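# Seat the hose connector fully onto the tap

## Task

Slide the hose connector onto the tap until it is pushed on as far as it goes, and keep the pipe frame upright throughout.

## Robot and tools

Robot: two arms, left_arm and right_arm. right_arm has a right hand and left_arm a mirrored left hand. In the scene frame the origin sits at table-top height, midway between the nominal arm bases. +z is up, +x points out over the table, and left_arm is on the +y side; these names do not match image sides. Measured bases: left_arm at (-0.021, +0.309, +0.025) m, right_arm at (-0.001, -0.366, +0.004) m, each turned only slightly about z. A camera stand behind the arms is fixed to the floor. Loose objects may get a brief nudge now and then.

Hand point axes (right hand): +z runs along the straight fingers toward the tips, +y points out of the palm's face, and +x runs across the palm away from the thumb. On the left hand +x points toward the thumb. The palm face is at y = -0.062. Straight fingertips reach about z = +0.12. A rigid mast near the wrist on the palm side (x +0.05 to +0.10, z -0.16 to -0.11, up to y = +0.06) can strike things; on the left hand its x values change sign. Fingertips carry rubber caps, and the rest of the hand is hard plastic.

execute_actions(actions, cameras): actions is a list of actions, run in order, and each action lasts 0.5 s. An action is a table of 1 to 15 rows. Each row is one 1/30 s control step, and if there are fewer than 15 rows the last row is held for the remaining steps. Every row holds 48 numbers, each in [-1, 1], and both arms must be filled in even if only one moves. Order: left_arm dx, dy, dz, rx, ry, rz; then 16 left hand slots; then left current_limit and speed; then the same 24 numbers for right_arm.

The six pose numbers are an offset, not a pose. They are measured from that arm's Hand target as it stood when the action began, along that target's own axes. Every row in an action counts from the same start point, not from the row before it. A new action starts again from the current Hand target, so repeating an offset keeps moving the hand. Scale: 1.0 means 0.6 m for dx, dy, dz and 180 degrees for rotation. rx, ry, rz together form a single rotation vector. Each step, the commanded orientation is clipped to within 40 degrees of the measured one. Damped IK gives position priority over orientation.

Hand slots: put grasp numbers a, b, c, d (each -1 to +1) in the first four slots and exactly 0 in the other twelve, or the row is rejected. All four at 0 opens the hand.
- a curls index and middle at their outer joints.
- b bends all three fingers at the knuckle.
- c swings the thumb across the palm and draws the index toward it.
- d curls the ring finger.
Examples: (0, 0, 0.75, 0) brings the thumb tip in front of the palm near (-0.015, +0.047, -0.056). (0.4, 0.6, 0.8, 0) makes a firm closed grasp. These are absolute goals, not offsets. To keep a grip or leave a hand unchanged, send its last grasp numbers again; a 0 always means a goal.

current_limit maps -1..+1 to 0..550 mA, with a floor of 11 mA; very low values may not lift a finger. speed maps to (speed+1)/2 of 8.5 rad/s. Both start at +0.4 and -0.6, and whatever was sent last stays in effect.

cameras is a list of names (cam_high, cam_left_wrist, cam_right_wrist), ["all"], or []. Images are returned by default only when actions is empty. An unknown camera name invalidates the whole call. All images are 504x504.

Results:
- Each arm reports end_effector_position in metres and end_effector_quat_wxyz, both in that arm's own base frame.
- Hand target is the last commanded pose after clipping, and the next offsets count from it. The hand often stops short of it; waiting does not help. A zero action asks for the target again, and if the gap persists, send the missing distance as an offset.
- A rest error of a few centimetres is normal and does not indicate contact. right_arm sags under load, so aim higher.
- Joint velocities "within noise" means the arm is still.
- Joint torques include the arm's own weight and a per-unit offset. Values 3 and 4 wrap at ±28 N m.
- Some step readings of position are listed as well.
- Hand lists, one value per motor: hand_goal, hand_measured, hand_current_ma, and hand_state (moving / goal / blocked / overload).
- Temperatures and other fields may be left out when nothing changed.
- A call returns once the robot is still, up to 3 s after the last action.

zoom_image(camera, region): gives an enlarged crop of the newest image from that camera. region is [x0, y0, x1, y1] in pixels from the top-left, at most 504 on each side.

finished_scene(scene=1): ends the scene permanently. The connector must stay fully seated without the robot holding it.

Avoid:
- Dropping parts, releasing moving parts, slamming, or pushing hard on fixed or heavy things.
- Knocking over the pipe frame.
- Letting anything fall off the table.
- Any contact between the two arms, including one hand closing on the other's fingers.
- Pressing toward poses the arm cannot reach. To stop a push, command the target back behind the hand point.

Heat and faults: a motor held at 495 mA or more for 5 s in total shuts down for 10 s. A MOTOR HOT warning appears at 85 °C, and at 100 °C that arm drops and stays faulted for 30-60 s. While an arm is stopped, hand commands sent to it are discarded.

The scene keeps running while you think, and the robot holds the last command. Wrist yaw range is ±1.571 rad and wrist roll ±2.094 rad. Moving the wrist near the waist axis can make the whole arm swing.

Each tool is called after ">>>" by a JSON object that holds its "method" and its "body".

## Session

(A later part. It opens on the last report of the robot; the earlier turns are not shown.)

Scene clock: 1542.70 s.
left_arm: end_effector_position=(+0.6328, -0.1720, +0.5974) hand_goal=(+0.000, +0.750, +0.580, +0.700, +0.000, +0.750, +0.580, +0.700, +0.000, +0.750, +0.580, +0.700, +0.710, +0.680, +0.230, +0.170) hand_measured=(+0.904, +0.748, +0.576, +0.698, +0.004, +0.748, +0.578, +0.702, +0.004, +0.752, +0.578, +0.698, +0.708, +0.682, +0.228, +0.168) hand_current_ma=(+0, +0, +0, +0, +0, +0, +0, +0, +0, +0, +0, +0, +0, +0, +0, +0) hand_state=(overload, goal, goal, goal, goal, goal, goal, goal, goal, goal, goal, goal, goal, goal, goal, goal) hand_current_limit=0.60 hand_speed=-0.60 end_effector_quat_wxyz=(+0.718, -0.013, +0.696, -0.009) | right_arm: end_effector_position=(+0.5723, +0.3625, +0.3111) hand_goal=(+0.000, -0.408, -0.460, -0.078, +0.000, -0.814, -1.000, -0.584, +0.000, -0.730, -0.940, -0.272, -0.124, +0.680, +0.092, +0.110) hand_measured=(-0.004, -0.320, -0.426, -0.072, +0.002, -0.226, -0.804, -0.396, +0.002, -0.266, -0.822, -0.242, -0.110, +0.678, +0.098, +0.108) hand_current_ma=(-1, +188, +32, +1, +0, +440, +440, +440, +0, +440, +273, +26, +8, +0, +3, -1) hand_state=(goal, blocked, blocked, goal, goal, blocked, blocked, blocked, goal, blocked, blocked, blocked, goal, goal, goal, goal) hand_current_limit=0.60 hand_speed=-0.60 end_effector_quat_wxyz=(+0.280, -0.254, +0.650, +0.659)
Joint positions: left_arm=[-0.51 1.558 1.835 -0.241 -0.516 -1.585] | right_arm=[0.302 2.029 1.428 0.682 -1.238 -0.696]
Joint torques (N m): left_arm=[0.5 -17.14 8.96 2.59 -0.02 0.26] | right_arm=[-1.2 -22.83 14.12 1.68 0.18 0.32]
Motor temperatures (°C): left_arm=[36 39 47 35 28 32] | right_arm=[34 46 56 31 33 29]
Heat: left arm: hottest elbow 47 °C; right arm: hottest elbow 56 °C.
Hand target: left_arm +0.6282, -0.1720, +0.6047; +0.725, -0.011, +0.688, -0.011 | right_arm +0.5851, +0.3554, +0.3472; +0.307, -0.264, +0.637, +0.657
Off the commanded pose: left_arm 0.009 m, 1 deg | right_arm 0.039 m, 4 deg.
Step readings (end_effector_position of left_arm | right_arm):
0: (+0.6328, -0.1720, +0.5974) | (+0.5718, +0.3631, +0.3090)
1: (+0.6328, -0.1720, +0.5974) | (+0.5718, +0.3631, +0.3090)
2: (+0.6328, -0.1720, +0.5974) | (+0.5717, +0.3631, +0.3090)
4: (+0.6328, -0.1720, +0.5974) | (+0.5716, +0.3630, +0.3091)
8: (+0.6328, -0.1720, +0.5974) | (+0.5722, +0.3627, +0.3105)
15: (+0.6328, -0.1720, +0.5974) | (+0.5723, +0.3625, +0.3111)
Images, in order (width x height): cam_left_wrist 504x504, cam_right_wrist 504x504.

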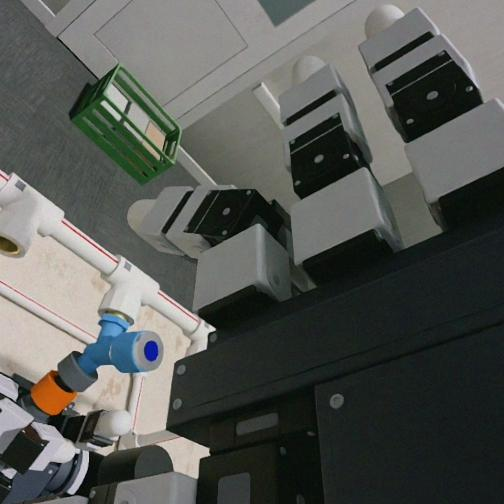

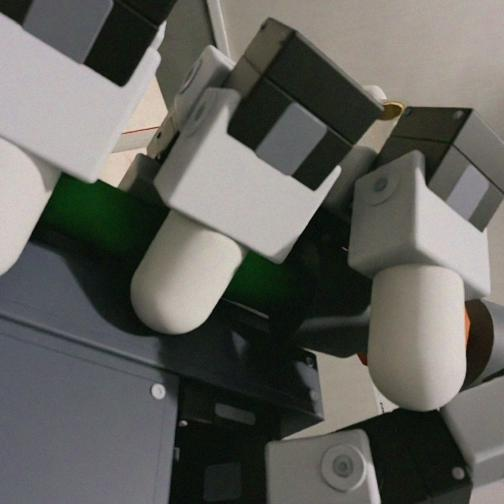

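>>> {"method": "execute_actions", "body": {"actions": [[[0,0,0,0,0,0,0,0,0,0,0,0,0,0,0,0,0,0,0,0,0,0,0.6,-0.6,0.0014,0.0042,-0.0015,-0.0012,-0.001,-0.0042,1,0.86,0.55,0.95,0,0,0,0,0,0,0,0,0,0,0,0,0.6,-0.6],[0,0,0,0,0,0,0,0,0,0,0,0,0,0,0,0,0,0,0,0,0,0,0.6,-0.6,0.0028,0.0083,-0.003,-0.0024,-0.002,-0.0083,1,0.86,0.55,0.95,0,0,0,0,0,0,0,0,0,0,0,0,0.6,-0.6],[0,0,0,0,0,0,0,0,0,0,0,0,0,0,0,0,0,0,0,0,0,0,0.6,-0.6,0.0042,0.0125,-0.0046,-0.0036,-0.003,-0.0125,1,0.86,0.55,0.95,0,0,0,0,0,0,0,0,0,0,0,0,0.6,-0.6],[0,0,0,0,0,0,0,0,0,0,0,0,0,0,0,0,0,0,0,0,0,0,0.6,-0.6,0.0056,0.0167,-0.0061,-0.0048,-0.004,-0.0167,1,0.86,0.55,0.95,0,0,0,0,0,0,0,0,0,0,0,0,0.6,-0.6]]]}}

Scene clock: 1545.23 s.
left_arm: end_effector_position=(+0.6328, -0.1720, +0.5974) hand_goal=(+0.000, +0.750, +0.580, +0.700, +0.000, +0.750, +0.580, +0.700, +0.000, +0.750, +0.580, +0.700, +0.710, +0.680, +0.230, +0.170) hand_measured=(+0.904, +0.748, +0.576, +0.698, +0.004, +0.748, +0.578, +0.702, +0.004, +0.752, +0.578, +0.698, +0.708, +0.682, +0.228, +0.168) hand_current_ma=(+0, +0, +0, +0, +0, +0, +0, +0, +0, +0, +0, +0, +0, +0, +0, +0) hand_state=(overload, goal, goal, goal, goal, goal, goal, goal, goal, goal, goal, goal, goal, goal, goal, goal) hand_current_limit=0.60 hand_speed=-0.60 end_effector_quat_wxyz=(+0.718, -0.013, +0.696, -0.009) | right_arm: end_effector_position=(+0.5715, +0.3621, +0.3126) hand_goal=(+0.000, -0.408, -0.460, -0.078, +0.000, -0.814, -1.000, -0.584, +0.000, -0.730, -0.940, -0.272, -0.124, +0.680, +0.092, +0.110) hand_measured=(-0.004, -0.320, -0.426, -0.072, +0.002, -0.226, -0.804, -0.396, +0.002, -0.266, -0.822, -0.242, -0.110, +0.678, +0.098, +0.108) hand_current_ma=(-1, +188, +32, +1, +0, +440, +440, +440, +0, +440, +273, +26, +8, +0, +3, -1) hand_state=(goal, blocked, blocked, goal, goal, blocked, blocked, blocked, goal, blocked, blocked, blocked, goal, goal, goal, goal) hand_current_limit=0.60 hand_speed=-0.60 end_effector_quat_wxyz=(+0.283, -0.256, +0.647, +0.660)
Joint positions: left_arm=[-0.51 1.558 1.835 -0.241 -0.516 -1.585] | right_arm=[0.302 2.029 1.428 0.697 -1.238 -0.692]
Joint torques (N m): left_arm=[0.5 -17.2 8.95 2.59 -0.02 0.26] | right_arm=[-1.26 -23.88 12.71 3.52 0.18 0.29]
Motor temperatures (°C): left_arm=[36 39 47 35 28 32] | right_arm=[34 46 56 31 33 29]
Heat: left arm: hottest elbow 47 °C; right arm: hottest elbow 56 °C.
Hand target: left_arm +0.6282, -0.1720, +0.6047; +0.725, -0.011, +0.688, -0.011 | right_arm +0.5752, +0.3519, +0.3513; +0.326, -0.279, +0.622, +0.655
Off the commanded pose: left_arm 0.009 m, 1 deg | right_arm 0.040 m, 6 deg.
Step readings (end_effector_position of left_arm | right_arm):
0: (+0.6328, -0.1720, +0.5974) | (+0.5723, +0.3625, +0.3111)
1: (+0.6328, -0.1720, +0.5974) | (+0.5723, +0.3625, +0.3111)
2: (+0.6328, -0.1720, +0.5974) | (+0.5723, +0.3625, +0.3111)
4: (+0.6328, -0.1720, +0.5974) | (+0.5723, +0.3625, +0.3112)
8: (+0.6328, -0.1720, +0.5974) | (+0.5715, +0.3623, +0.3120)
15: (+0.6328, -0.1720, +0.5974) | (+0.5715, +0.3621, +0.3125)

>>> {"method": "execute_actions", "body": {"actions": [], "cameras": ["cam_left_wrist","cam_right_wrist"]}}

>>> {"method": "zoom_image", "body": {"camera": "cam_left_wrist", "region": [20, 350, 80, 410]}}

>>> {"method": "zoom_image", "body": {"camera": "cam_right_wrist", "region": [404, 280, 504, 380]}}

Scene clock: 1545.60 s.
left_arm: end_effector_position=(+0.6328, -0.1720, +0.5974) hand_goal=(+0.000, +0.750, +0.580, +0.700, +0.000, +0.750, +0.580, +0.700, +0.000, +0.750, +0.580, +0.700, +0.710, +0.680, +0.230, +0.170) hand_measured=(+0.904, +0.748, +0.576, +0.698, +0.004, +0.748, +0.578, +0.702, +0.004, +0.752, +0.578, +0.698, +0.708, +0.682, +0.228, +0.168) hand_current_ma=(+0, +0, +0, +0, +0, +0, +0, +0, +0, +0, +0, +0, +0, +0, +0, +0) hand_state=(overload, goal, goal, goal, goal, goal, goal, goal, goal, goal, goal, goal, goal, goal, goal, goal) hand_current_limit=0.60 hand_speed=-0.60 end_effector_quat_wxyz=(+0.718, -0.013, +0.696, -0.009) | right_arm: end_effector_position=(+0.5715, +0.3621, +0.3126) hand_goal=(+0.000, -0.408, -0.460, -0.078, +0.000, -0.814, -1.000, -0.584, +0.000, -0.730, -0.940, -0.272, -0.124, +0.680, +0.092, +0.110) hand_measured=(-0.004, -0.320, -0.426, -0.072, +0.002, -0.226, -0.804, -0.396, +0.002, -0.266, -0.822, -0.242, -0.110, +0.678, +0.098, +0.108) hand_current_ma=(-1, +188, +32, +1, +0, +440, +440, +440, +0, +440, +273, +26, +8, +0, +3, -1) hand_state=(goal, blocked, blocked, goal, goal, blocked, blocked, blocked, goal, blocked, blocked, blocked, goal, goal, goal, goal) hand_current_limit=0.60 hand_speed=-0.60 end_effector_quat_wxyz=(+0.283, -0.256, +0.647, +0.660)
Joint positions: left_arm=[-0.51 1.558 1.835 -0.241 -0.516 -1.585] | right_arm=[0.302 2.029 1.428 0.697 -1.238 -0.692]
Joint velocities: within noise
Joint torques (N m): left_arm=[0.5 -17.2 8.95 2.59 -0.02 0.26] | right_arm=[-1.38 -23.71 12.7 3.59 0.19 0.24]
Motor temperatures (°C): left_arm=[36 39 47 35 28 32] | right_arm=[34 46 56 31 33 29]
Heat: left arm: hottest elbow 47 °C; right arm: hottest elbow 56 °C.
Hand target: left_arm +0.6282, -0.1720, +0.6047; +0.725, -0.011, +0.688, -0.011 | right_arm +0.5752, +0.3519, +0.3513; +0.326, -0.279, +0.622, +0.655
Off the commanded pose: left_arm 0.009 m, 1 deg | right_arm 0.040 m, 6 deg.
Images, in order (width x height): cam_left_wrist 504x504, cam_right_wrist 504x504.

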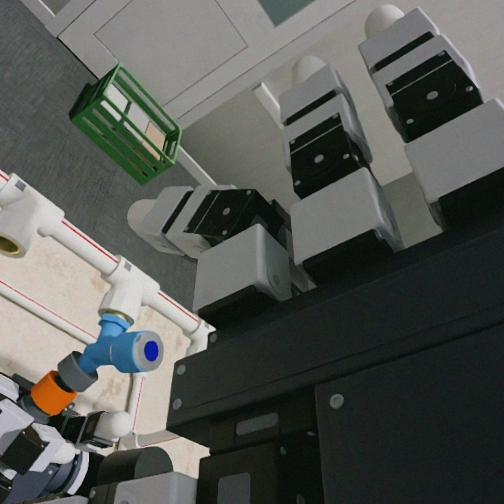

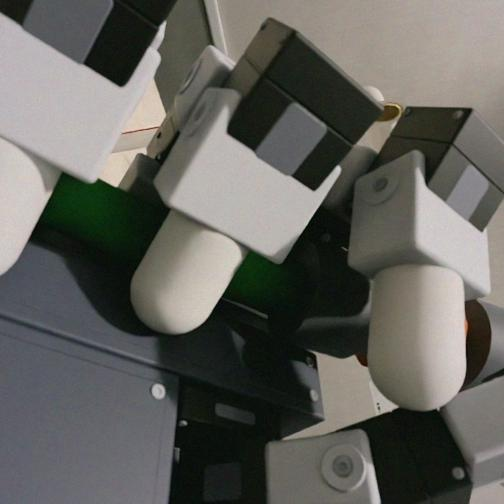

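Scaled by 8.400 from the camera's 504x504 image, which has a finer 720x720 frame.

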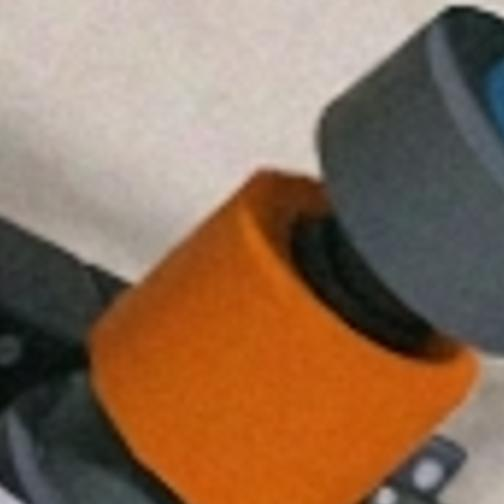

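Scaled by 5.040 from the camera's 504x504 image, which has a finer 720x720 frame.

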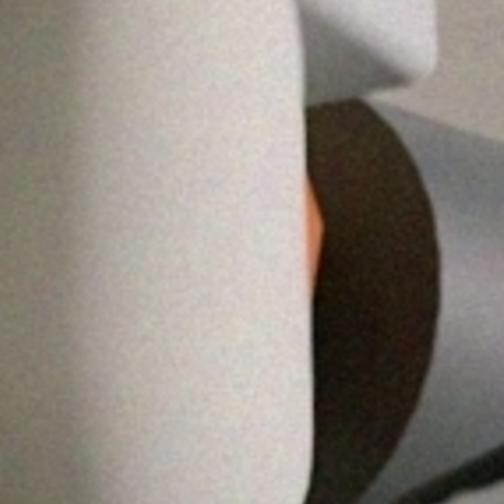

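>>> {"method": "execute_actions", "body": {"actions": [[[0,0,0,0,0,0,0,0,0,0,0,0,0,0,0,0,0,0,0,0,0,0,0.6,-0.6,-0.0038,0.0025,-0.0002,-0.0002,-0.0002,-0.0006,1,0.86,0.55,0.95,0,0,0,0,0,0,0,0,0,0,0,0,0.6,-0.6],[0,0,0,0,0,0,0,0,0,0,0,0,0,0,0,0,0,0,0,0,0,0,0.6,-0.6,-0.0075,0.005,-0.0005,-0.0003,-0.0003,-0.0012,1,0.86,0.55,0.95,0,0,0,0,0,0,0,0,0,0,0,0,0.6,-0.6],[0,0,0,0,0,0,0,0,0,0,0,0,0,0,0,0,0,0,0,0,0,0,0.6,-0.6,-0.0112,0.0075,-0.0007,-0.0005,-0.0004,-0.0018,1,0.86,0.55,0.95,0,0,0,0,0,0,0,0,0,0,0,0,0.6,-0.6],[0,0,0,0,0,0,0,0,0,0,0,0,0,0,0,0,0,0,0,0,0,0,0.6,-0.6,-0.015,0.01,-0.001,-0.0006,-0.0006,-0.0024,1,0.86,0.55,0.95,0,0,0,0,0,0,0,0,0,0,0,0,0.6,-0.6]]], "cameras": ["cam_left_wrist","cam_right_wrist"]}}

>>> {"method": "zoom_image", "body": {"camera": "cam_left_wrist", "region": [20, 350, 80, 410]}}

>>> {"method": "zoom_image", "body": {"camera": "cam_right_wrist", "region": [404, 280, 504, 380]}}

Scene clock: 1548.90 s.
left_arm: end_effector_position=(+0.6328, -0.1720, +0.5974) hand_goal=(+0.000, +0.750, +0.580, +0.700, +0.000, +0.750, +0.580, +0.700, +0.000, +0.750, +0.580, +0.700, +0.710, +0.680, +0.230, +0.170) hand_measured=(+0.904, +0.748, +0.576, +0.698, +0.004, +0.748, +0.578, +0.702, +0.004, +0.752, +0.578, +0.698, +0.708, +0.682, +0.228, +0.168) hand_current_ma=(+0, +0, +0, +0, +0, +0, +0, +0, +0, +0, +0, +0, +0, +0, +0, +0) hand_state=(overload, goal, goal, goal, goal, goal, goal, goal, goal, goal, goal, goal, goal, goal, goal, goal) hand_current_limit=0.60 hand_speed=-0.60 end_effector_quat_wxyz=(+0.718, -0.013, +0.696, -0.009) | right_arm: end_effector_position=(+0.5715, +0.3621, +0.3127) hand_goal=(+0.000, -0.408, -0.460, -0.078, +0.000, -0.814, -1.000, -0.584, +0.000, -0.730, -0.940, -0.272, -0.124, +0.680, +0.092, +0.110) hand_measured=(-0.004, -0.320, -0.426, -0.072, +0.002, -0.226, -0.804, -0.396, +0.002, -0.266, -0.822, -0.242, -0.110, +0.678, +0.098, +0.108) hand_current_ma=(-1, +188, +32, +1, +0, +440, +440, +440, +0, +440, +273, +26, +8, +0, +3, -1) hand_state=(goal, blocked, blocked, goal, goal, blocked, blocked, blocked, goal, blocked, blocked, blocked, goal, goal, goal, goal) hand_current_limit=0.60 hand_speed=-0.60 end_effector_quat_wxyz=(+0.283, -0.256, +0.647, +0.660)
Joint positions: left_arm=[-0.51 1.558 1.835 -0.241 -0.516 -1.585] | right_arm=[0.302 2.029 1.428 0.697 -1.239 -0.69]
Joint torques (N m): left_arm=[0.5 -17.2 8.96 2.59 -0.01 0.26] | right_arm=[-1.38 -24.88 13.53 3.19 0.13 0.24]
Motor temperatures (°C): left_arm=[36 39 47 35 28 32] | right_arm=[34 46 56 31 33 29]
Heat: left arm: hottest elbow 47 °C; right arm: hottest elbow 56 °C.
Hand target: left_arm +0.6282, -0.1720, +0.6047; +0.725, -0.011, +0.688, -0.011 | right_arm +0.5763, +0.3505, +0.3620; +0.329, -0.281, +0.620, +0.654
Off the commanded pose: left_arm 0.009 m, 1 deg | right_arm 0.051 m, 7 deg.
Step readings (end_effector_position of left_arm | right_arm):
0: (+0.6328, -0.1720, +0.5974) | (+0.5715, +0.3621, +0.3126)
1: (+0.6328, -0.1720, +0.5974) | (+0.5715, +0.3621, +0.3126)
2: (+0.6328, -0.1720, +0.5974) | (+0.5715, +0.3621, +0.3126)
4: (+0.6328, -0.1720, +0.5974) | (+0.5715, +0.3621, +0.3127)
8: (+0.6328, -0.1720, +0.5974) | (+0.5715, +0.3621, +0.3127)
15: (+0.6328, -0.1720, +0.5974) | (+0.5715, +0.3621, +0.3127)
Images, in order (width x height): cam_left_wrist 504x504, cam_right_wrist 504x504.

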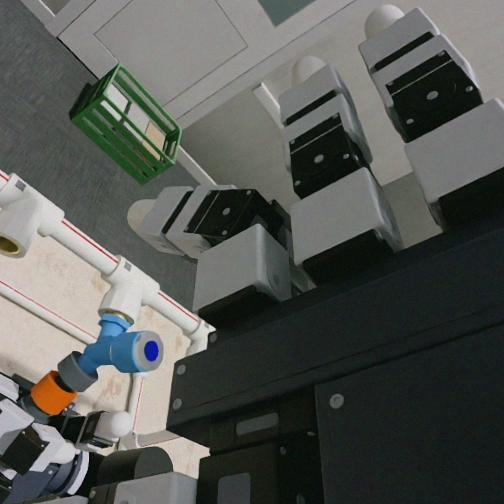

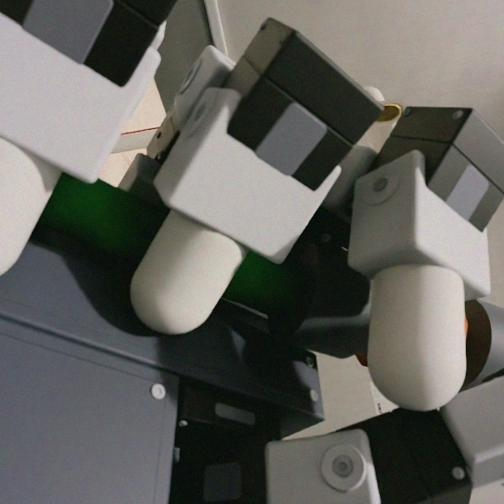

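Scaled by 8.400 from the camera's 504x504 image, which has a finer 720x720 frame.

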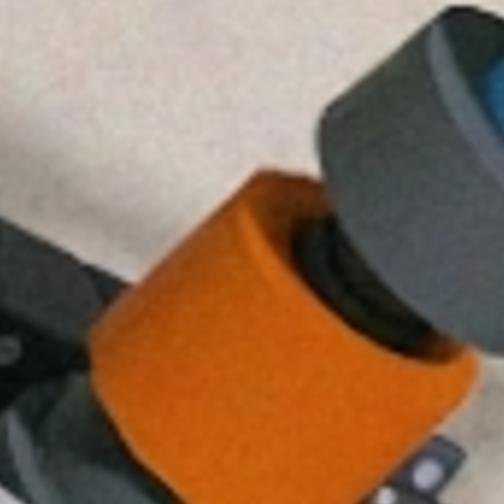

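Scaled by 5.040 from the camera's 504x504 image, which has a finer 720x720 frame.

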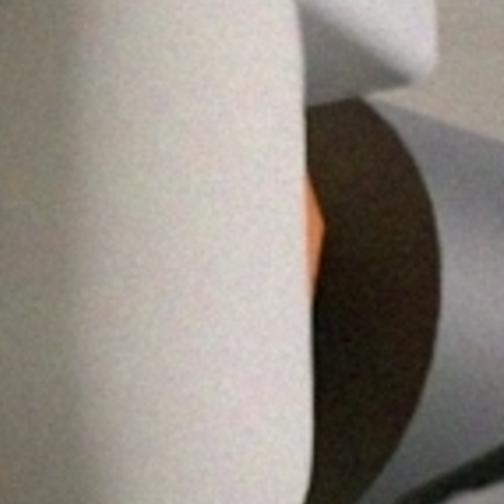

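>>> {"method": "execute_actions", "body": {"actions": [[[0,0,0,0,0,0,0,0,0,0,0,0,0,0,0,0,0,0,0,0,0,0,0.6,-0.6,0,0,-0.0012,0,0,0,1,0.86,0.55,0.95,0,0,0,0,0,0,0,0,0,0,0,0,0.6,-0.6],[0,0,0,0,0,0,0,0,0,0,0,0,0,0,0,0,0,0,0,0,0,0,0.6,-0.6,-0.0001,0,-0.0025,0,0,0,1,0.86,0.55,0.95,0,0,0,0,0,0,0,0,0,0,0,0,0.6,-0.6],[0,0,0,0,0,0,0,0,0,0,0,0,0,0,0,0,0,0,0,0,0,0,0.6,-0.6,-0.0002,0,-0.0038,0,0,0,1,0.86,0.55,0.95,0,0,0,0,0,0,0,0,0,0,0,0,0.6,-0.6],[0,0,0,0,0,0,0,0,0,0,0,0,0,0,0,0,0,0,0,0,0,0,0.6,-0.6,-0.0003,0,-0.005,0,0,0,1,0.86,0.55,0.95,0,0,0,0,0,0,0,0,0,0,0,0,0.6,-0.6]]], "cameras": ["cam_left_wrist","cam_right_wrist"]}}

>>> {"method": "zoom_image", "body": {"camera": "cam_left_wrist", "region": [20, 350, 80, 410]}}

>>> {"method": "zoom_image", "body": {"camera": "cam_right_wrist", "region": [404, 280, 504, 380]}}

Scene clock: 1550.30 s.
left_arm: end_effector_position=(+0.6328, -0.1720, +0.5974) hand_goal=(+0.000, +0.750, +0.580, +0.700, +0.000, +0.750, +0.580, +0.700, +0.000, +0.750, +0.580, +0.700, +0.710, +0.680, +0.230, +0.170) hand_measured=(+0.904, +0.748, +0.576, +0.698, +0.004, +0.748, +0.578, +0.702, +0.004, +0.752, +0.578, +0.698, +0.708, +0.682, +0.228, +0.168) hand_current_ma=(+0, +0, +0, +0, +0, +0, +0, +0, +0, +0, +0, +0, +0, +0, +0, +0) hand_state=(overload, goal, goal, goal, goal, goal, goal, goal, goal, goal, goal, goal, goal, goal, goal, goal) hand_current_limit=0.60 hand_speed=-0.60 end_effector_quat_wxyz=(+0.718, -0.013, +0.696, -0.009) | right_arm: end_effector_position=(+0.5711, +0.3620, +0.3128) hand_goal=(+0.000, -0.408, -0.460, -0.078, +0.000, -0.814, -1.000, -0.584, +0.000, -0.730, -0.940, -0.272, -0.124, +0.680, +0.092, +0.110) hand_measured=(-0.004, -0.320, -0.426, -0.072, +0.002, -0.226, -0.804, -0.396, +0.002, -0.266, -0.822, -0.242, -0.110, +0.678, +0.098, +0.108) hand_current_ma=(-1, +188, +32, +1, +0, +440, +440, +440, +0, +440, +273, +26, +8, +0, +3, -1) hand_state=(goal, blocked, blocked, goal, goal, blocked, blocked, blocked, goal, blocked, blocked, blocked, goal, goal, goal, goal) hand_current_limit=0.60 hand_speed=-0.60 end_effector_quat_wxyz=(+0.281, -0.256, +0.647, +0.661)
Joint positions: left_arm=[-0.51 1.558 1.835 -0.241 -0.516 -1.585] | right_arm=[0.302 2.029 1.428 0.697 -1.242 -0.687]
Joint torques (N m): left_arm=[0.56 -17.2 8.96 2.59 -0.01 0.26] | right_arm=[-1.73 -24.88 13.3 3.3 0.07 0.23]
Motor temperatures (°C): left_arm=[36 39 47 35 28 32] | right_arm=[34 46 56 31 33 29]
Heat: left arm: hottest elbow 47 °C; right arm: hottest elbow 56 °C.
Hand target: left_arm +0.6282, -0.1720, +0.6047; +0.725, -0.011, +0.688, -0.011 | right_arm +0.5762, +0.3476, +0.3619; +0.329, -0.281, +0.620, +0.654
Off the commanded pose: left_arm 0.009 m, 1 deg | right_arm 0.052 m, 7 deg.
Step readings (end_effector_position of left_arm | right_arm):
0: (+0.6328, -0.1720, +0.5974) | (+0.5715, +0.3621, +0.3127)
1: (+0.6328, -0.1720, +0.5974) | (+0.5715, +0.3621, +0.3127)
2: (+0.6328, -0.1720, +0.5974) | (+0.5714, +0.3621, +0.3127)
4: (+0.6328, -0.1720, +0.5974) | (+0.5714, +0.3621, +0.3127)
8: (+0.6328, -0.1720, +0.5974) | (+0.5712, +0.3620, +0.3128)
15: (+0.6328, -0.1720, +0.5974) | (+0.5711, +0.3620, +0.3128)
Images, in order (width x height): cam_left_wrist 504x504, cam_right_wrist 504x504.

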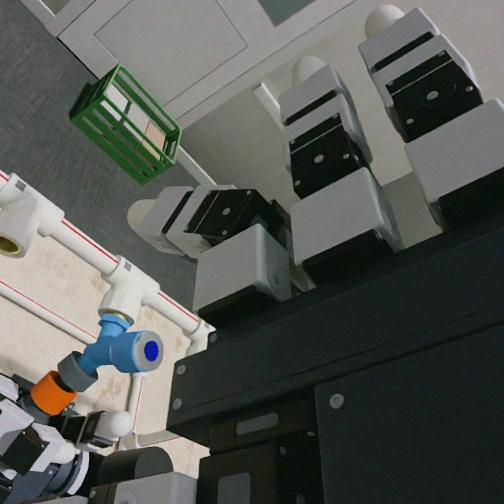

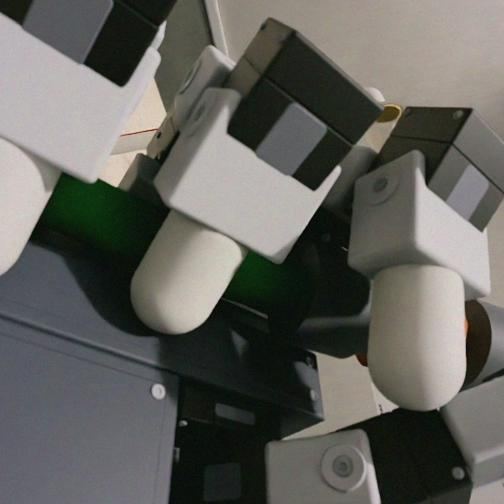

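Scaled by 8.400 from the camera's 504x504 image, which has a finer 720x720 frame.

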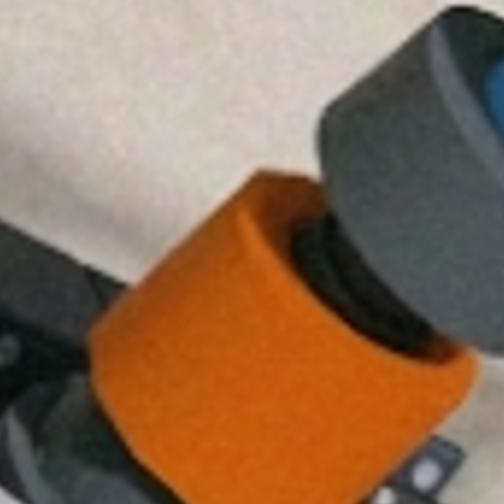

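Scaled by 5.040 from the camera's 504x504 image, which has a finer 720x720 frame.

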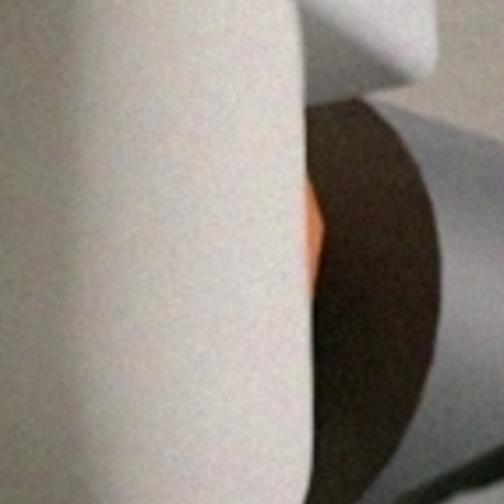

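>>> {"method": "execute_actions", "body": {"actions": [[[0,0,0,0,0,0,0,0,0,0,0,0,0,0,0,0,0,0,0,0,0,0,0.6,-0.6,0.0076,-0.0016,-0.0007,0,0,0,1,0.86,0.55,0.95,0,0,0,0,0,0,0,0,0,0,0,0,0.6,-0.6],[0,0,0,0,0,0,0,0,0,0,0,0,0,0,0,0,0,0,0,0,0,0,0.6,-0.6,0.0152,-0.0031,-0.0013,0,0,0,1,0.86,0.55,0.95,0,0,0,0,0,0,0,0,0,0,0,0,0.6,-0.6],[0,0,0,0,0,0,0,0,0,0,0,0,0,0,0,0,0,0,0,0,0,0,0.6,-0.6,0.0228,-0.0047,-0.002,0,0,0,1,0.86,0.55,0.95,0,0,0,0,0,0,0,0,0,0,0,0,0.6,-0.6],[0,0,0,0,0,0,0,0,0,0,0,0,0,0,0,0,0,0,0,0,0,0,0.6,-0.6,0.0303,-0.0062,-0.0026,0,0,0,1,0.86,0.55,0.95,0,0,0,0,0,0,0,0,0,0,0,0,0.6,-0.6],[0,0,0,0,0,0,0,0,0,0,0,0,0,0,0,0,0,0,0,0,0,0,0.6,-0.6,0.0379,-0.0078,-0.0033,0,0,0,1,0.86,0.55,0.95,0,0,0,0,0,0,0,0,0,0,0,0,0.6,-0.6],[0,0,0,0,0,0,0,0,0,0,0,0,0,0,0,0,0,0,0,0,0,0,0.6,-0.6,0.0455,-0.0093,-0.0039,0,0,0,1,0.86,0.55,0.95,0,0,0,0,0,0,0,0,0,0,0,0,0.6,-0.6]]], "cameras": ["cam_left_wrist","cam_right_wrist"]}}

>>> {"method": "zoom_image", "body": {"camera": "cam_left_wrist", "region": [20, 350, 80, 410]}}

>>> {"method": "zoom_image", "body": {"camera": "cam_right_wrist", "region": [404, 280, 504, 380]}}

Scene clock: 1553.67 s.
left_arm: end_effector_position=(+0.6328, -0.1720, +0.5974) hand_goal=(+0.000, +0.750, +0.580, +0.700, +0.000, +0.750, +0.580, +0.700, +0.000, +0.750, +0.580, +0.700, +0.710, +0.680, +0.230, +0.170) hand_measured=(+0.904, +0.748, +0.576, +0.698, +0.004, +0.748, +0.578, +0.702, +0.004, +0.752, +0.578, +0.698, +0.708, +0.682, +0.228, +0.168) hand_current_ma=(+0, +0, +0, +0, +0, +0, +0, +0, +0, +0, +0, +0, +0, +0, +0, +0) hand_state=(overload, goal, goal, goal, goal, goal, goal, goal, goal, goal, goal, goal, goal, goal, goal, goal) hand_current_limit=0.60 hand_speed=-0.60 end_effector_quat_wxyz=(+0.718, -0.013, +0.696, -0.009) | right_arm: end_effector_position=(+0.5668, +0.3577, +0.3110) hand_goal=(+0.000, -0.408, -0.460, -0.078, +0.000, -0.814, -1.000, -0.584, +0.000, -0.730, -0.940, -0.272, -0.124, +0.680, +0.092, +0.110) hand_measured=(-0.004, -0.320, -0.426, -0.072, +0.002, -0.226, -0.804, -0.396, +0.002, -0.266, -0.822, -0.242, -0.110, +0.678, +0.098, +0.108) hand_current_ma=(-1, +188, +32, +1, +0, +440, +440, +440, +0, +440, +273, +26, +8, +0, +3, -1) hand_state=(goal, blocked, blocked, goal, goal, blocked, blocked, blocked, goal, blocked, blocked, blocked, goal, goal, goal, goal) hand_current_limit=0.60 hand_speed=-0.60 end_effector_quat_wxyz=(+0.294, -0.261, +0.640, +0.660)
Joint positions: left_arm=[-0.51 1.558 1.835 -0.241 -0.516 -1.585] | right_arm=[0.298 2.029 1.41 0.754 -1.238 -0.678]
Joint torques (N m): left_arm=[0.5 -17.14 8.95 2.58 -0.02 0.26] | right_arm=[-1.03 -23.82 9.92 3.36 0.19 0.11]
Motor temperatures (°C): left_arm=[36 39 47 35 28 32] | right_arm=[34 47 56 31 33 29]
Heat: left arm: hottest elbow 47 °C; right arm: hottest elbow 56 °C.
Hand target: left_arm +0.6282, -0.1720, +0.6047; +0.725, -0.011, +0.688, -0.011 | right_arm +0.5635, +0.3474, +0.3371; +0.329, -0.281, +0.620, +0.654
Off the commanded pose: left_arm 0.009 m, 1 deg | right_arm 0.028 m, 5 deg.
Step readings (end_effector_position of left_arm | right_arm):
0: (+0.6328, -0.1720, +0.5974) | (+0.5711, +0.3620, +0.3128)
1: (+0.6328, -0.1720, +0.5974) | (+0.5711, +0.3620, +0.3128)
2: (+0.6328, -0.1720, +0.5974) | (+0.5711, +0.3620, +0.3128)
4: (+0.6328, -0.1720, +0.5974) | (+0.5709, +0.3619, +0.3130)
8: (+0.6328, -0.1720, +0.5974) | (+0.5695, +0.3604, +0.3122)
15: (+0.6328, -0.1720, +0.5974) | (+0.5670, +0.3582, +0.3110)
Images, in order (width x height): cam_left_wrist 504x504, cam_right_wrist 504x504.

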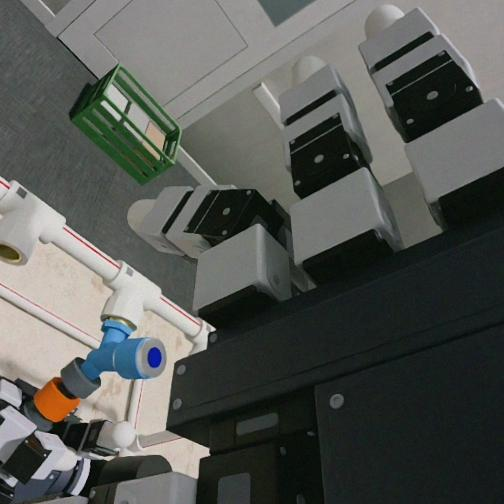

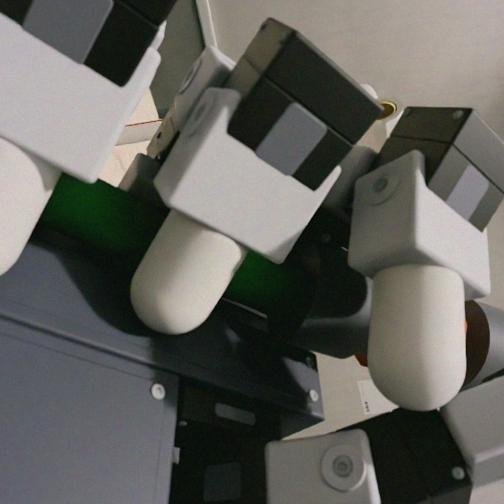

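Scaled by 8.400 from the camera's 504x504 image, which has a finer 720x720 frame.

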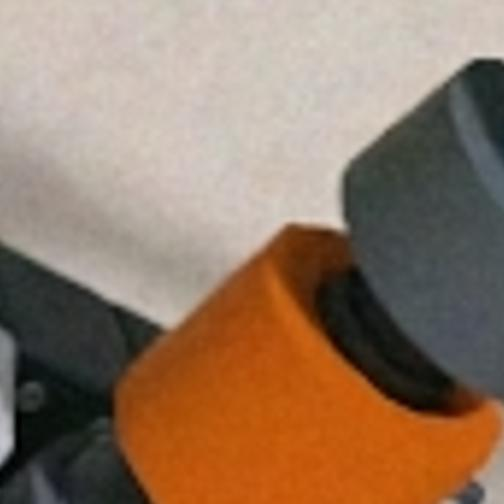

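Scaled by 5.040 from the camera's 504x504 image, which has a finer 720x720 frame.

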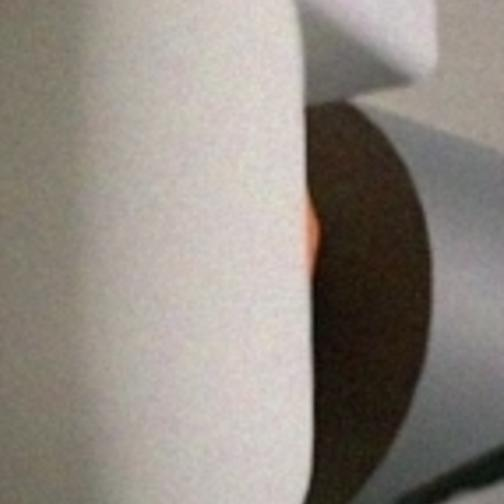

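>>> {"method": "execute_actions", "body": {"actions": [[[0,0,0,0,0,0,0,0,0,0,0,0,0,0,0,0,0,0,0,0,0,0,0.6,-0.6,-0.0076,0.0016,0.0007,0,0,0,1,0.86,0.55,0.95,0,0,0,0,0,0,0,0,0,0,0,0,0.6,-0.6],[0,0,0,0,0,0,0,0,0,0,0,0,0,0,0,0,0,0,0,0,0,0,0.6,-0.6,-0.0152,0.0031,0.0013,0,0,0,1,0.86,0.55,0.95,0,0,0,0,0,0,0,0,0,0,0,0,0.6,-0.6],[0,0,0,0,0,0,0,0,0,0,0,0,0,0,0,0,0,0,0,0,0,0,0.6,-0.6,-0.0228,0.0047,0.002,0,0,0,1,0.86,0.55,0.95,0,0,0,0,0,0,0,0,0,0,0,0,0.6,-0.6],[0,0,0,0,0,0,0,0,0,0,0,0,0,0,0,0,0,0,0,0,0,0,0.6,-0.6,-0.0303,0.0062,0.0026,0,0,0,1,0.86,0.55,0.95,0,0,0,0,0,0,0,0,0,0,0,0,0.6,-0.6],[0,0,0,0,0,0,0,0,0,0,0,0,0,0,0,0,0,0,0,0,0,0,0.6,-0.6,-0.0379,0.0078,0.0033,0,0,0,1,0.86,0.55,0.95,0,0,0,0,0,0,0,0,0,0,0,0,0.6,-0.6]]], "cameras": ["cam_left_wrist","cam_right_wrist"]}}

>>> {"method": "zoom_image", "body": {"camera": "cam_left_wrist", "region": [20, 350, 90, 420]}}

>>> {"method": "zoom_image", "body": {"camera": "cam_right_wrist", "region": [404, 280, 504, 380]}}

Scene clock: 1556.03 s.
left_arm: end_effector_position=(+0.6328, -0.1720, +0.5974) hand_goal=(+0.000, +0.750, +0.580, +0.700, +0.000, +0.750, +0.580, +0.700, +0.000, +0.750, +0.580, +0.700, +0.710, +0.680, +0.230, +0.170) hand_measured=(+0.904, +0.748, +0.576, +0.698, +0.004, +0.748, +0.578, +0.702, +0.004, +0.752, +0.578, +0.698, +0.708, +0.682, +0.228, +0.168) hand_current_ma=(+0, +0, +0, +0, +0, +0, +0, +0, +0, +0, +0, +0, +0, +0, +0, +0) hand_state=(overload, goal, goal, goal, goal, goal, goal, goal, goal, goal, goal, goal, goal, goal, goal, goal) hand_current_limit=0.60 hand_speed=-0.60 end_effector_quat_wxyz=(+0.718, -0.013, +0.696, -0.009) | right_arm: end_effector_position=(+0.5671, +0.3575, +0.3109) hand_goal=(+0.000, -0.408, -0.460, -0.078, +0.000, -0.814, -1.000, -0.584, +0.000, -0.730, -0.940, -0.272, -0.124, +0.680, +0.092, +0.110) hand_measured=(-0.004, -0.320, -0.426, -0.072, +0.002, -0.226, -0.804, -0.396, +0.002, -0.266, -0.822, -0.242, -0.110, +0.678, +0.098, +0.108) hand_current_ma=(-1, +188, +32, +1, +0, +440, +440, +440, +0, +440, +273, +26, +8, +0, +3, -1) hand_state=(goal, blocked, blocked, goal, goal, blocked, blocked, blocked, goal, blocked, blocked, blocked, goal, goal, goal, goal) hand_current_limit=0.60 hand_speed=-0.60 end_effector_quat_wxyz=(+0.291, -0.260, +0.641, +0.661)
Joint positions: left_arm=[-0.51 1.558 1.835 -0.241 -0.516 -1.585] | right_arm=[0.298 2.029 1.41 0.751 -1.24 -0.675]
Joint torques (N m): left_arm=[0.5 -17.2 8.96 2.59 -0.02 0.26] | right_arm=[-1.38 -24.64 13.7 1.8 0.07 0.16]
Motor temperatures (°C): left_arm=[36 39 47 35 28 32] | right_arm=[34 47 56 31 33 29]
Heat: left arm: hottest elbow 47 °C; right arm: hottest elbow 56 °C.
Hand target: left_arm +0.6282, -0.1720, +0.6047; +0.725, -0.011, +0.688, -0.011 | right_arm +0.5742, +0.3475, +0.3578; +0.329, -0.281, +0.621, +0.654
Off the commanded pose: left_arm 0.009 m, 1 deg | right_arm 0.049 m, 6 deg.
Step readings (end_effector_position of left_arm | right_arm):
0: (+0.6328, -0.1720, +0.5974) | (+0.5668, +0.3577, +0.3110)
1: (+0.6328, -0.1720, +0.5974) | (+0.5668, +0.3577, +0.3110)
2: (+0.6328, -0.1720, +0.5974) | (+0.5668, +0.3577, +0.3110)
4: (+0.6328, -0.1720, +0.5974) | (+0.5668, +0.3577, +0.3111)
8: (+0.6328, -0.1720, +0.5974) | (+0.5669, +0.3577, +0.3111)
15: (+0.6328, -0.1720, +0.5974) | (+0.5671, +0.3575, +0.3109)
Images, in order (width x height): cam_left_wrist 504x504, cam_right_wrist 504x504.

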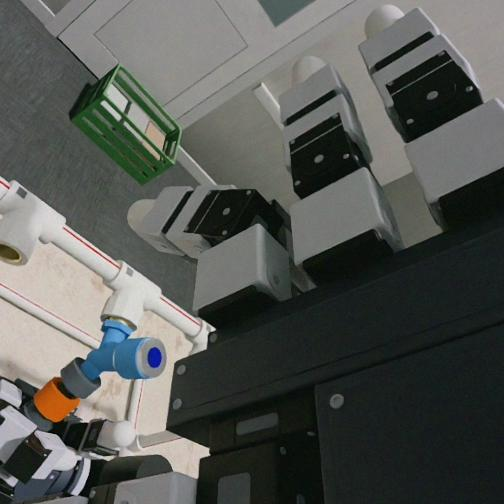

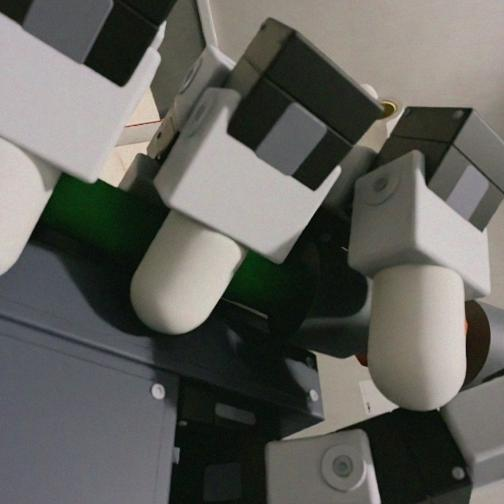

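Scaled by 7.200 from the camera's 504x504 image, which has a finer 720x720 frame.

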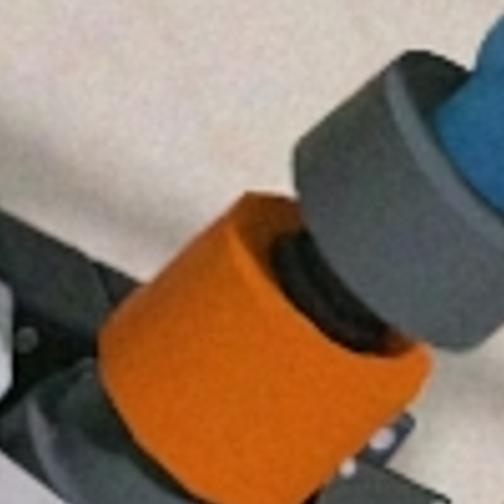

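Scaled by 5.040 from the camera's 504x504 image, which has a finer 720x720 frame.

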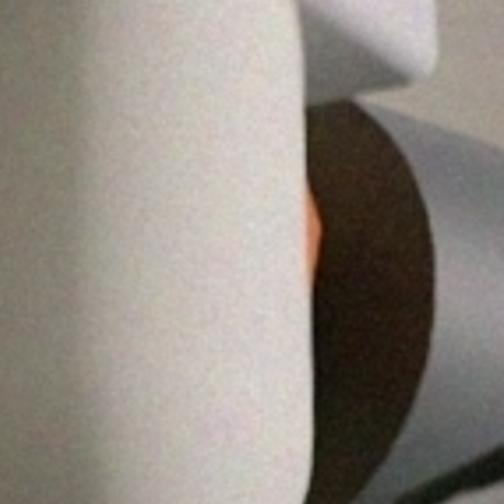

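>>> {"method": "execute_actions", "body": {"actions": [[[0,0,0,0,0,0,0,0,0,0,0,0,0,0,0,0,0,0,0,0,0,0,0.6,-0.6,0.0081,-0.0017,-0.0007,0,0,0,1,0.86,0.55,0.95,0,0,0,0,0,0,0,0,0,0,0,0,0.6,-0.6],[0,0,0,0,0,0,0,0,0,0,0,0,0,0,0,0,0,0,0,0,0,0,0.6,-0.6,0.0163,-0.0033,-0.0014,0,0,0,1,0.86,0.55,0.95,0,0,0,0,0,0,0,0,0,0,0,0,0.6,-0.6],[0,0,0,0,0,0,0,0,0,0,0,0,0,0,0,0,0,0,0,0,0,0,0.6,-0.6,0.0244,-0.005,-0.0021,0,0,0,1,0.86,0.55,0.95,0,0,0,0,0,0,0,0,0,0,0,0,0.6,-0.6]],[[0,0,0,0,0,0,0,0,0,0,0,0,0,0,0,0,0,0,0,0,0,0,0.6,-0.6,0.0081,-0.0017,-0.0007,0,0,0,1,0.86,0.55,0.95,0,0,0,0,0,0,0,0,0,0,0,0,0.6,-0.6],[0,0,0,0,0,0,0,0,0,0,0,0,0,0,0,0,0,0,0,0,0,0,0.6,-0.6,0.0163,-0.0033,-0.0014,0,0,0,1,0.86,0.55,0.95,0,0,0,0,0,0,0,0,0,0,0,0,0.6,-0.6],[0,0,0,0,0,0,0,0,0,0,0,0,0,0,0,0,0,0,0,0,0,0,0.6,-0.6,0.0244,-0.005,-0.0021,0,0,0,1,0.86,0.55,0.95,0,0,0,0,0,0,0,0,0,0,0,0,0.6,-0.6]]], "cameras": ["cam_left_wrist","cam_right_wrist"]}}

>>> {"method": "zoom_image", "body": {"camera": "cam_left_wrist", "region": [10, 350, 100, 440]}}

>>> {"method": "zoom_image", "body": {"camera": "cam_right_wrist", "region": [404, 280, 504, 380]}}

Scene clock: 1562.60 s.
left_arm: end_effector_position=(+0.6328, -0.1720, +0.5974) hand_goal=(+0.000, +0.750, +0.580, +0.700, +0.000, +0.750, +0.580, +0.700, +0.000, +0.750, +0.580, +0.700, +0.710, +0.680, +0.230, +0.170) hand_measured=(+0.904, +0.748, +0.576, +0.698, +0.004, +0.748, +0.578, +0.702, +0.004, +0.752, +0.578, +0.698, +0.708, +0.682, +0.228, +0.168) hand_current_ma=(+0, +0, +0, +0, +0, +0, +0, +0, +0, +0, +0, +0, +0, +0, +0, +0) hand_state=(overload, goal, goal, goal, goal, goal, goal, goal, goal, goal, goal, goal, goal, goal, goal, goal) hand_current_limit=0.60 hand_speed=-0.60 end_effector_quat_wxyz=(+0.718, -0.013, +0.696, -0.009) | right_arm: end_effector_position=(+0.5649, +0.3566, +0.3102) hand_goal=(+0.000, -0.408, -0.460, -0.078, +0.000, -0.814, -1.000, -0.584, +0.000, -0.730, -0.940, -0.272, -0.124, +0.680, +0.092, +0.110) hand_measured=(-0.004, -0.320, -0.426, -0.072, +0.002, -0.226, -0.804, -0.396, +0.002, -0.266, -0.822, -0.242, -0.110, +0.678, +0.098, +0.108) hand_current_ma=(-1, +188, +32, +1, +0, +440, +440, +440, +0, +440, +273, +26, +8, +0, +3, -1) hand_state=(goal, blocked, blocked, goal, goal, blocked, blocked, blocked, goal, blocked, blocked, blocked, goal, goal, goal, goal) hand_current_limit=0.60 hand_speed=-0.60 end_effector_quat_wxyz=(+0.298, -0.262, +0.638, +0.660)
Joint positions: left_arm=[-0.51 1.558 1.835 -0.241 -0.516 -1.585] | right_arm=[0.298 2.029 1.402 0.776 -1.235 -0.672]
Joint torques (N m): left_arm=[0.5 -17.2 8.96 2.59 -0.02 0.26] | right_arm=[-0.73 -23.41 9.31 3.34 0.15 0.11]
Motor temperatures (°C): left_arm=[36 39 47 35 28 32] | right_arm=[34 47 55 31 33 29]
Heat: left arm: hottest elbow 47 °C; right arm: hottest elbow 55 °C.
Hand target: left_arm +0.6282, -0.1720, +0.6047; +0.725, -0.011, +0.688, -0.011 | right_arm +0.5604, +0.3474, +0.3313; +0.329, -0.281, +0.620, +0.654
Off the commanded pose: left_arm 0.009 m, 1 deg | right_arm 0.023 m, 5 deg.
Step readings (end_effector_position of left_arm | right_arm):
0: (+0.6328, -0.1720, +0.5974) | (+0.5671, +0.3575, +0.3109)
1: (+0.6328, -0.1720, +0.5974) | (+0.5671, +0.3575, +0.3109)
2: (+0.6328, -0.1720, +0.5974) | (+0.5671, +0.3575, +0.3109)
4: (+0.6328, -0.1720, +0.5974) | (+0.5671, +0.3575, +0.3109)
8: (+0.6328, -0.1720, +0.5974) | (+0.5671, +0.3575, +0.3109)
15: (+0.6328, -0.1720, +0.5974) | (+0.5671, +0.3575, +0.3109)
16: (+0.6328, -0.1720, +0.5974) | (+0.5671, +0.3575, +0.3109)
17: (+0.6328, -0.1720, +0.5974) | (+0.5671, +0.3575, +0.3109)
19: (+0.6328, -0.1720, +0.5974) | (+0.5668, +0.3574, +0.3112)
23: (+0.6328, -0.1720, +0.5974) | (+0.5657, +0.3570, +0.3104)
30: (+0.6328, -0.1720, +0.5974) | (+0.5649, +0.3567, +0.3102)
Images, in order (width x height): cam_left_wrist 504x504, cam_right_wrist 504x504.

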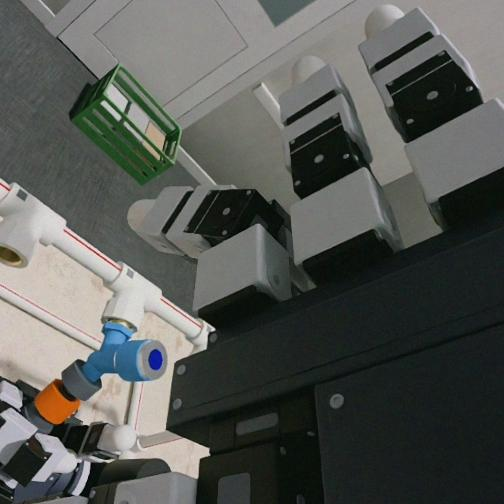

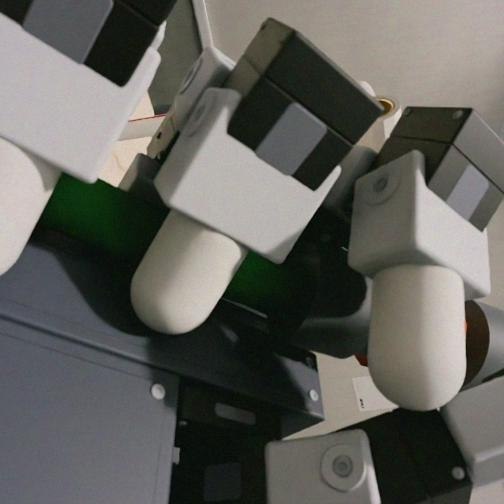

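Scaled by 5.600 from the camera's 504x504 image, which has a finer 720x720 frame.

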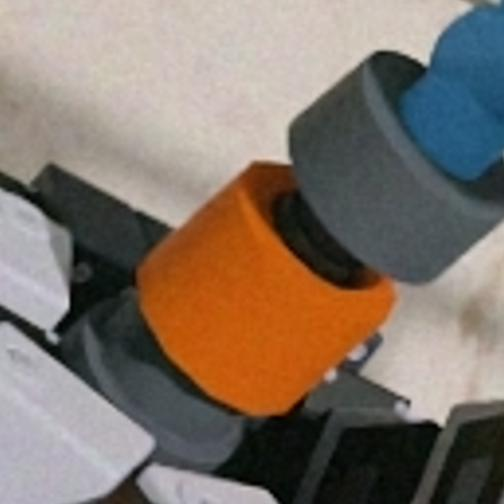

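Scaled by 5.040 from the camera's 504x504 image, which has a finer 720x720 frame.

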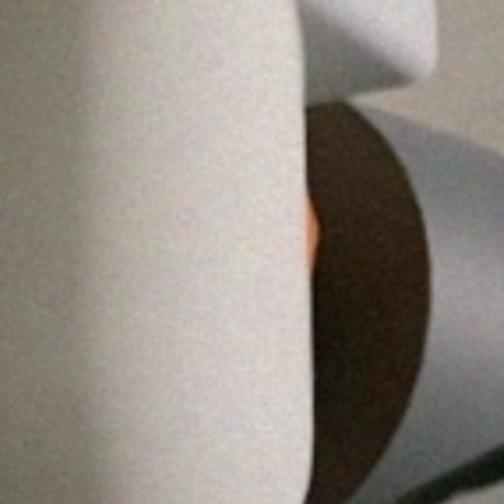

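>>> {"method": "execute_actions", "body": {"actions": [[[0,0,0,0,0,0,0,0,0,0,0,0,0,0,0,0,0,0,0,0,0,0,0.6,-0.6,0.0081,-0.0017,-0.0007,0,0,0,1,0.86,0.55,0.95,0,0,0,0,0,0,0,0,0,0,0,0,0.6,-0.6],[0,0,0,0,0,0,0,0,0,0,0,0,0,0,0,0,0,0,0,0,0,0,0.6,-0.6,0.0163,-0.0033,-0.0014,0,0,0,1,0.86,0.55,0.95,0,0,0,0,0,0,0,0,0,0,0,0,0.6,-0.6],[0,0,0,0,0,0,0,0,0,0,0,0,0,0,0,0,0,0,0,0,0,0,0.6,-0.6,0.0244,-0.005,-0.0021,0,0,0,1,0.86,0.55,0.95,0,0,0,0,0,0,0,0,0,0,0,0,0.6,-0.6]]], "cameras": ["cam_left_wrist","cam_right_wrist"]}}

>>> {"method": "zoom_image", "body": {"camera": "cam_left_wrist", "region": [10, 350, 100, 440]}}

>>> {"method": "zoom_image", "body": {"camera": "cam_right_wrist", "region": [404, 280, 504, 380]}}

Scene clock: 1563.83 s.
left_arm: end_effector_position=(+0.6328, -0.1720, +0.5974) hand_goal=(+0.000, +0.750, +0.580, +0.700, +0.000, +0.750, +0.580, +0.700, +0.000, +0.750, +0.580, +0.700, +0.710, +0.680, +0.230, +0.170) hand_measured=(+0.904, +0.748, +0.576, +0.698, +0.004, +0.748, +0.578, +0.702, +0.004, +0.752, +0.578, +0.698, +0.708, +0.682, +0.228, +0.168) hand_current_ma=(+0, +0, +0, +0, +0, +0, +0, +0, +0, +0, +0, +0, +0, +0, +0, +0) hand_state=(overload, goal, goal, goal, goal, goal, goal, goal, goal, goal, goal, goal, goal, goal, goal, goal) hand_current_limit=0.60 hand_speed=-0.60 end_effector_quat_wxyz=(+0.718, -0.013, +0.696, -0.009) | right_arm: end_effector_position=(+0.5589, +0.3546, +0.3041) hand_goal=(+0.000, -0.408, -0.460, -0.078, +0.000, -0.814, -1.000, -0.584, +0.000, -0.730, -0.940, -0.272, -0.124, +0.680, +0.092, +0.110) hand_measured=(-0.004, -0.320, -0.426, -0.072, +0.002, -0.226, -0.804, -0.396, +0.002, -0.266, -0.822, -0.242, -0.110, +0.678, +0.098, +0.108) hand_current_ma=(-1, +188, +32, +1, +0, +440, +440, +440, +0, +440, +273, +26, +8, +0, +3, -1) hand_state=(goal, blocked, blocked, goal, goal, blocked, blocked, blocked, goal, blocked, blocked, blocked, goal, goal, goal, goal) hand_current_limit=0.60 hand_speed=-0.60 end_effector_quat_wxyz=(+0.305, -0.264, +0.635, +0.659)
Joint positions: left_arm=[-0.51 1.558 1.835 -0.241 -0.516 -1.585] | right_arm=[0.298 2.029 1.378 0.817 -1.231 -0.671]
Joint torques (N m): left_arm=[0.5 -17.2 8.96 2.59 -0.02 0.26] | right_arm=[-0.56 -22.77 8.57 2.95 0.09 0.09]
Motor temperatures (°C): left_arm=[36 39 47 35 28 32] | right_arm=[34 47 55 31 33 29]
Heat: left arm: hottest elbow 47 °C; right arm: hottest elbow 55 °C.
Hand target: left_arm +0.6282, -0.1720, +0.6047; +0.725, -0.011, +0.688, -0.011 | right_arm +0.5535, +0.3474, +0.3179; +0.329, -0.281, +0.620, +0.654
Off the commanded pose: left_arm 0.009 m, 1 deg | right_arm 0.016 m, 4 deg.
Step readings (end_effector_position of left_arm | right_arm):
0: (+0.6328, -0.1720, +0.5974) | (+0.5648, +0.3566, +0.3102)
1: (+0.6328, -0.1720, +0.5974) | (+0.5649, +0.3566, +0.3101)
2: (+0.6328, -0.1720, +0.5974) | (+0.5647, +0.3566, +0.3099)
4: (+0.6328, -0.1720, +0.5974) | (+0.5639, +0.3562, +0.3092)
8: (+0.6328, -0.1720, +0.5974) | (+0.5608, +0.3553, +0.3058)
15: (+0.6328, -0.1720, +0.5974) | (+0.5590, +0.3547, +0.3041)
Images, in order (width x height): cam_left_wrist 504x504, cam_right_wrist 504x504.

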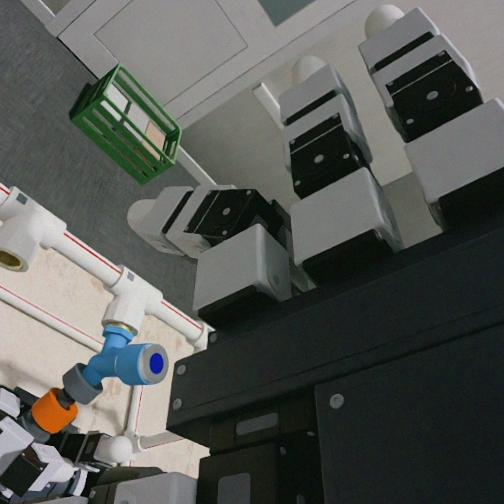

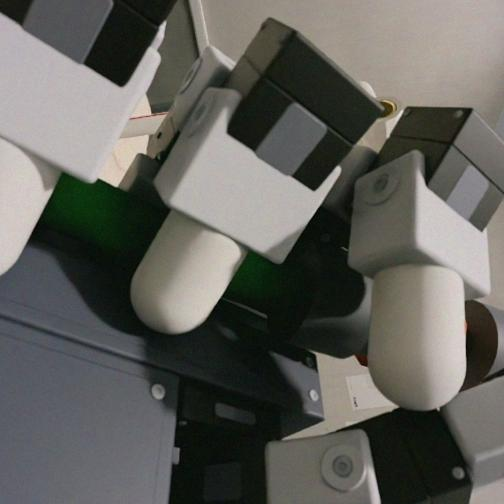

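Scaled by 5.600 from the camera's 504x504 image, which has a finer 720x720 frame.

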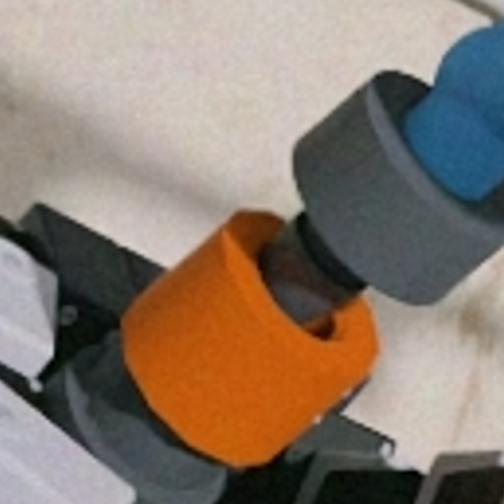

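Scaled by 5.040 from the camera's 504x504 image, which has a finer 720x720 frame.

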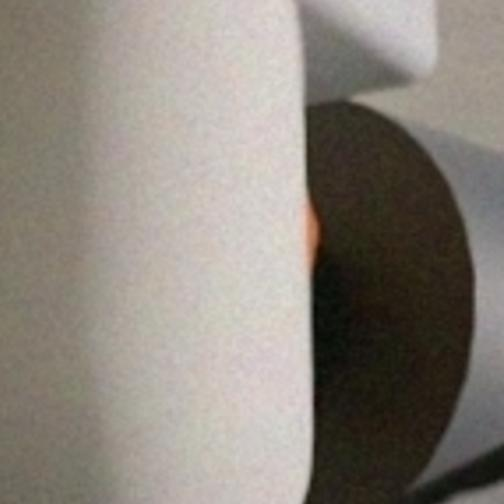

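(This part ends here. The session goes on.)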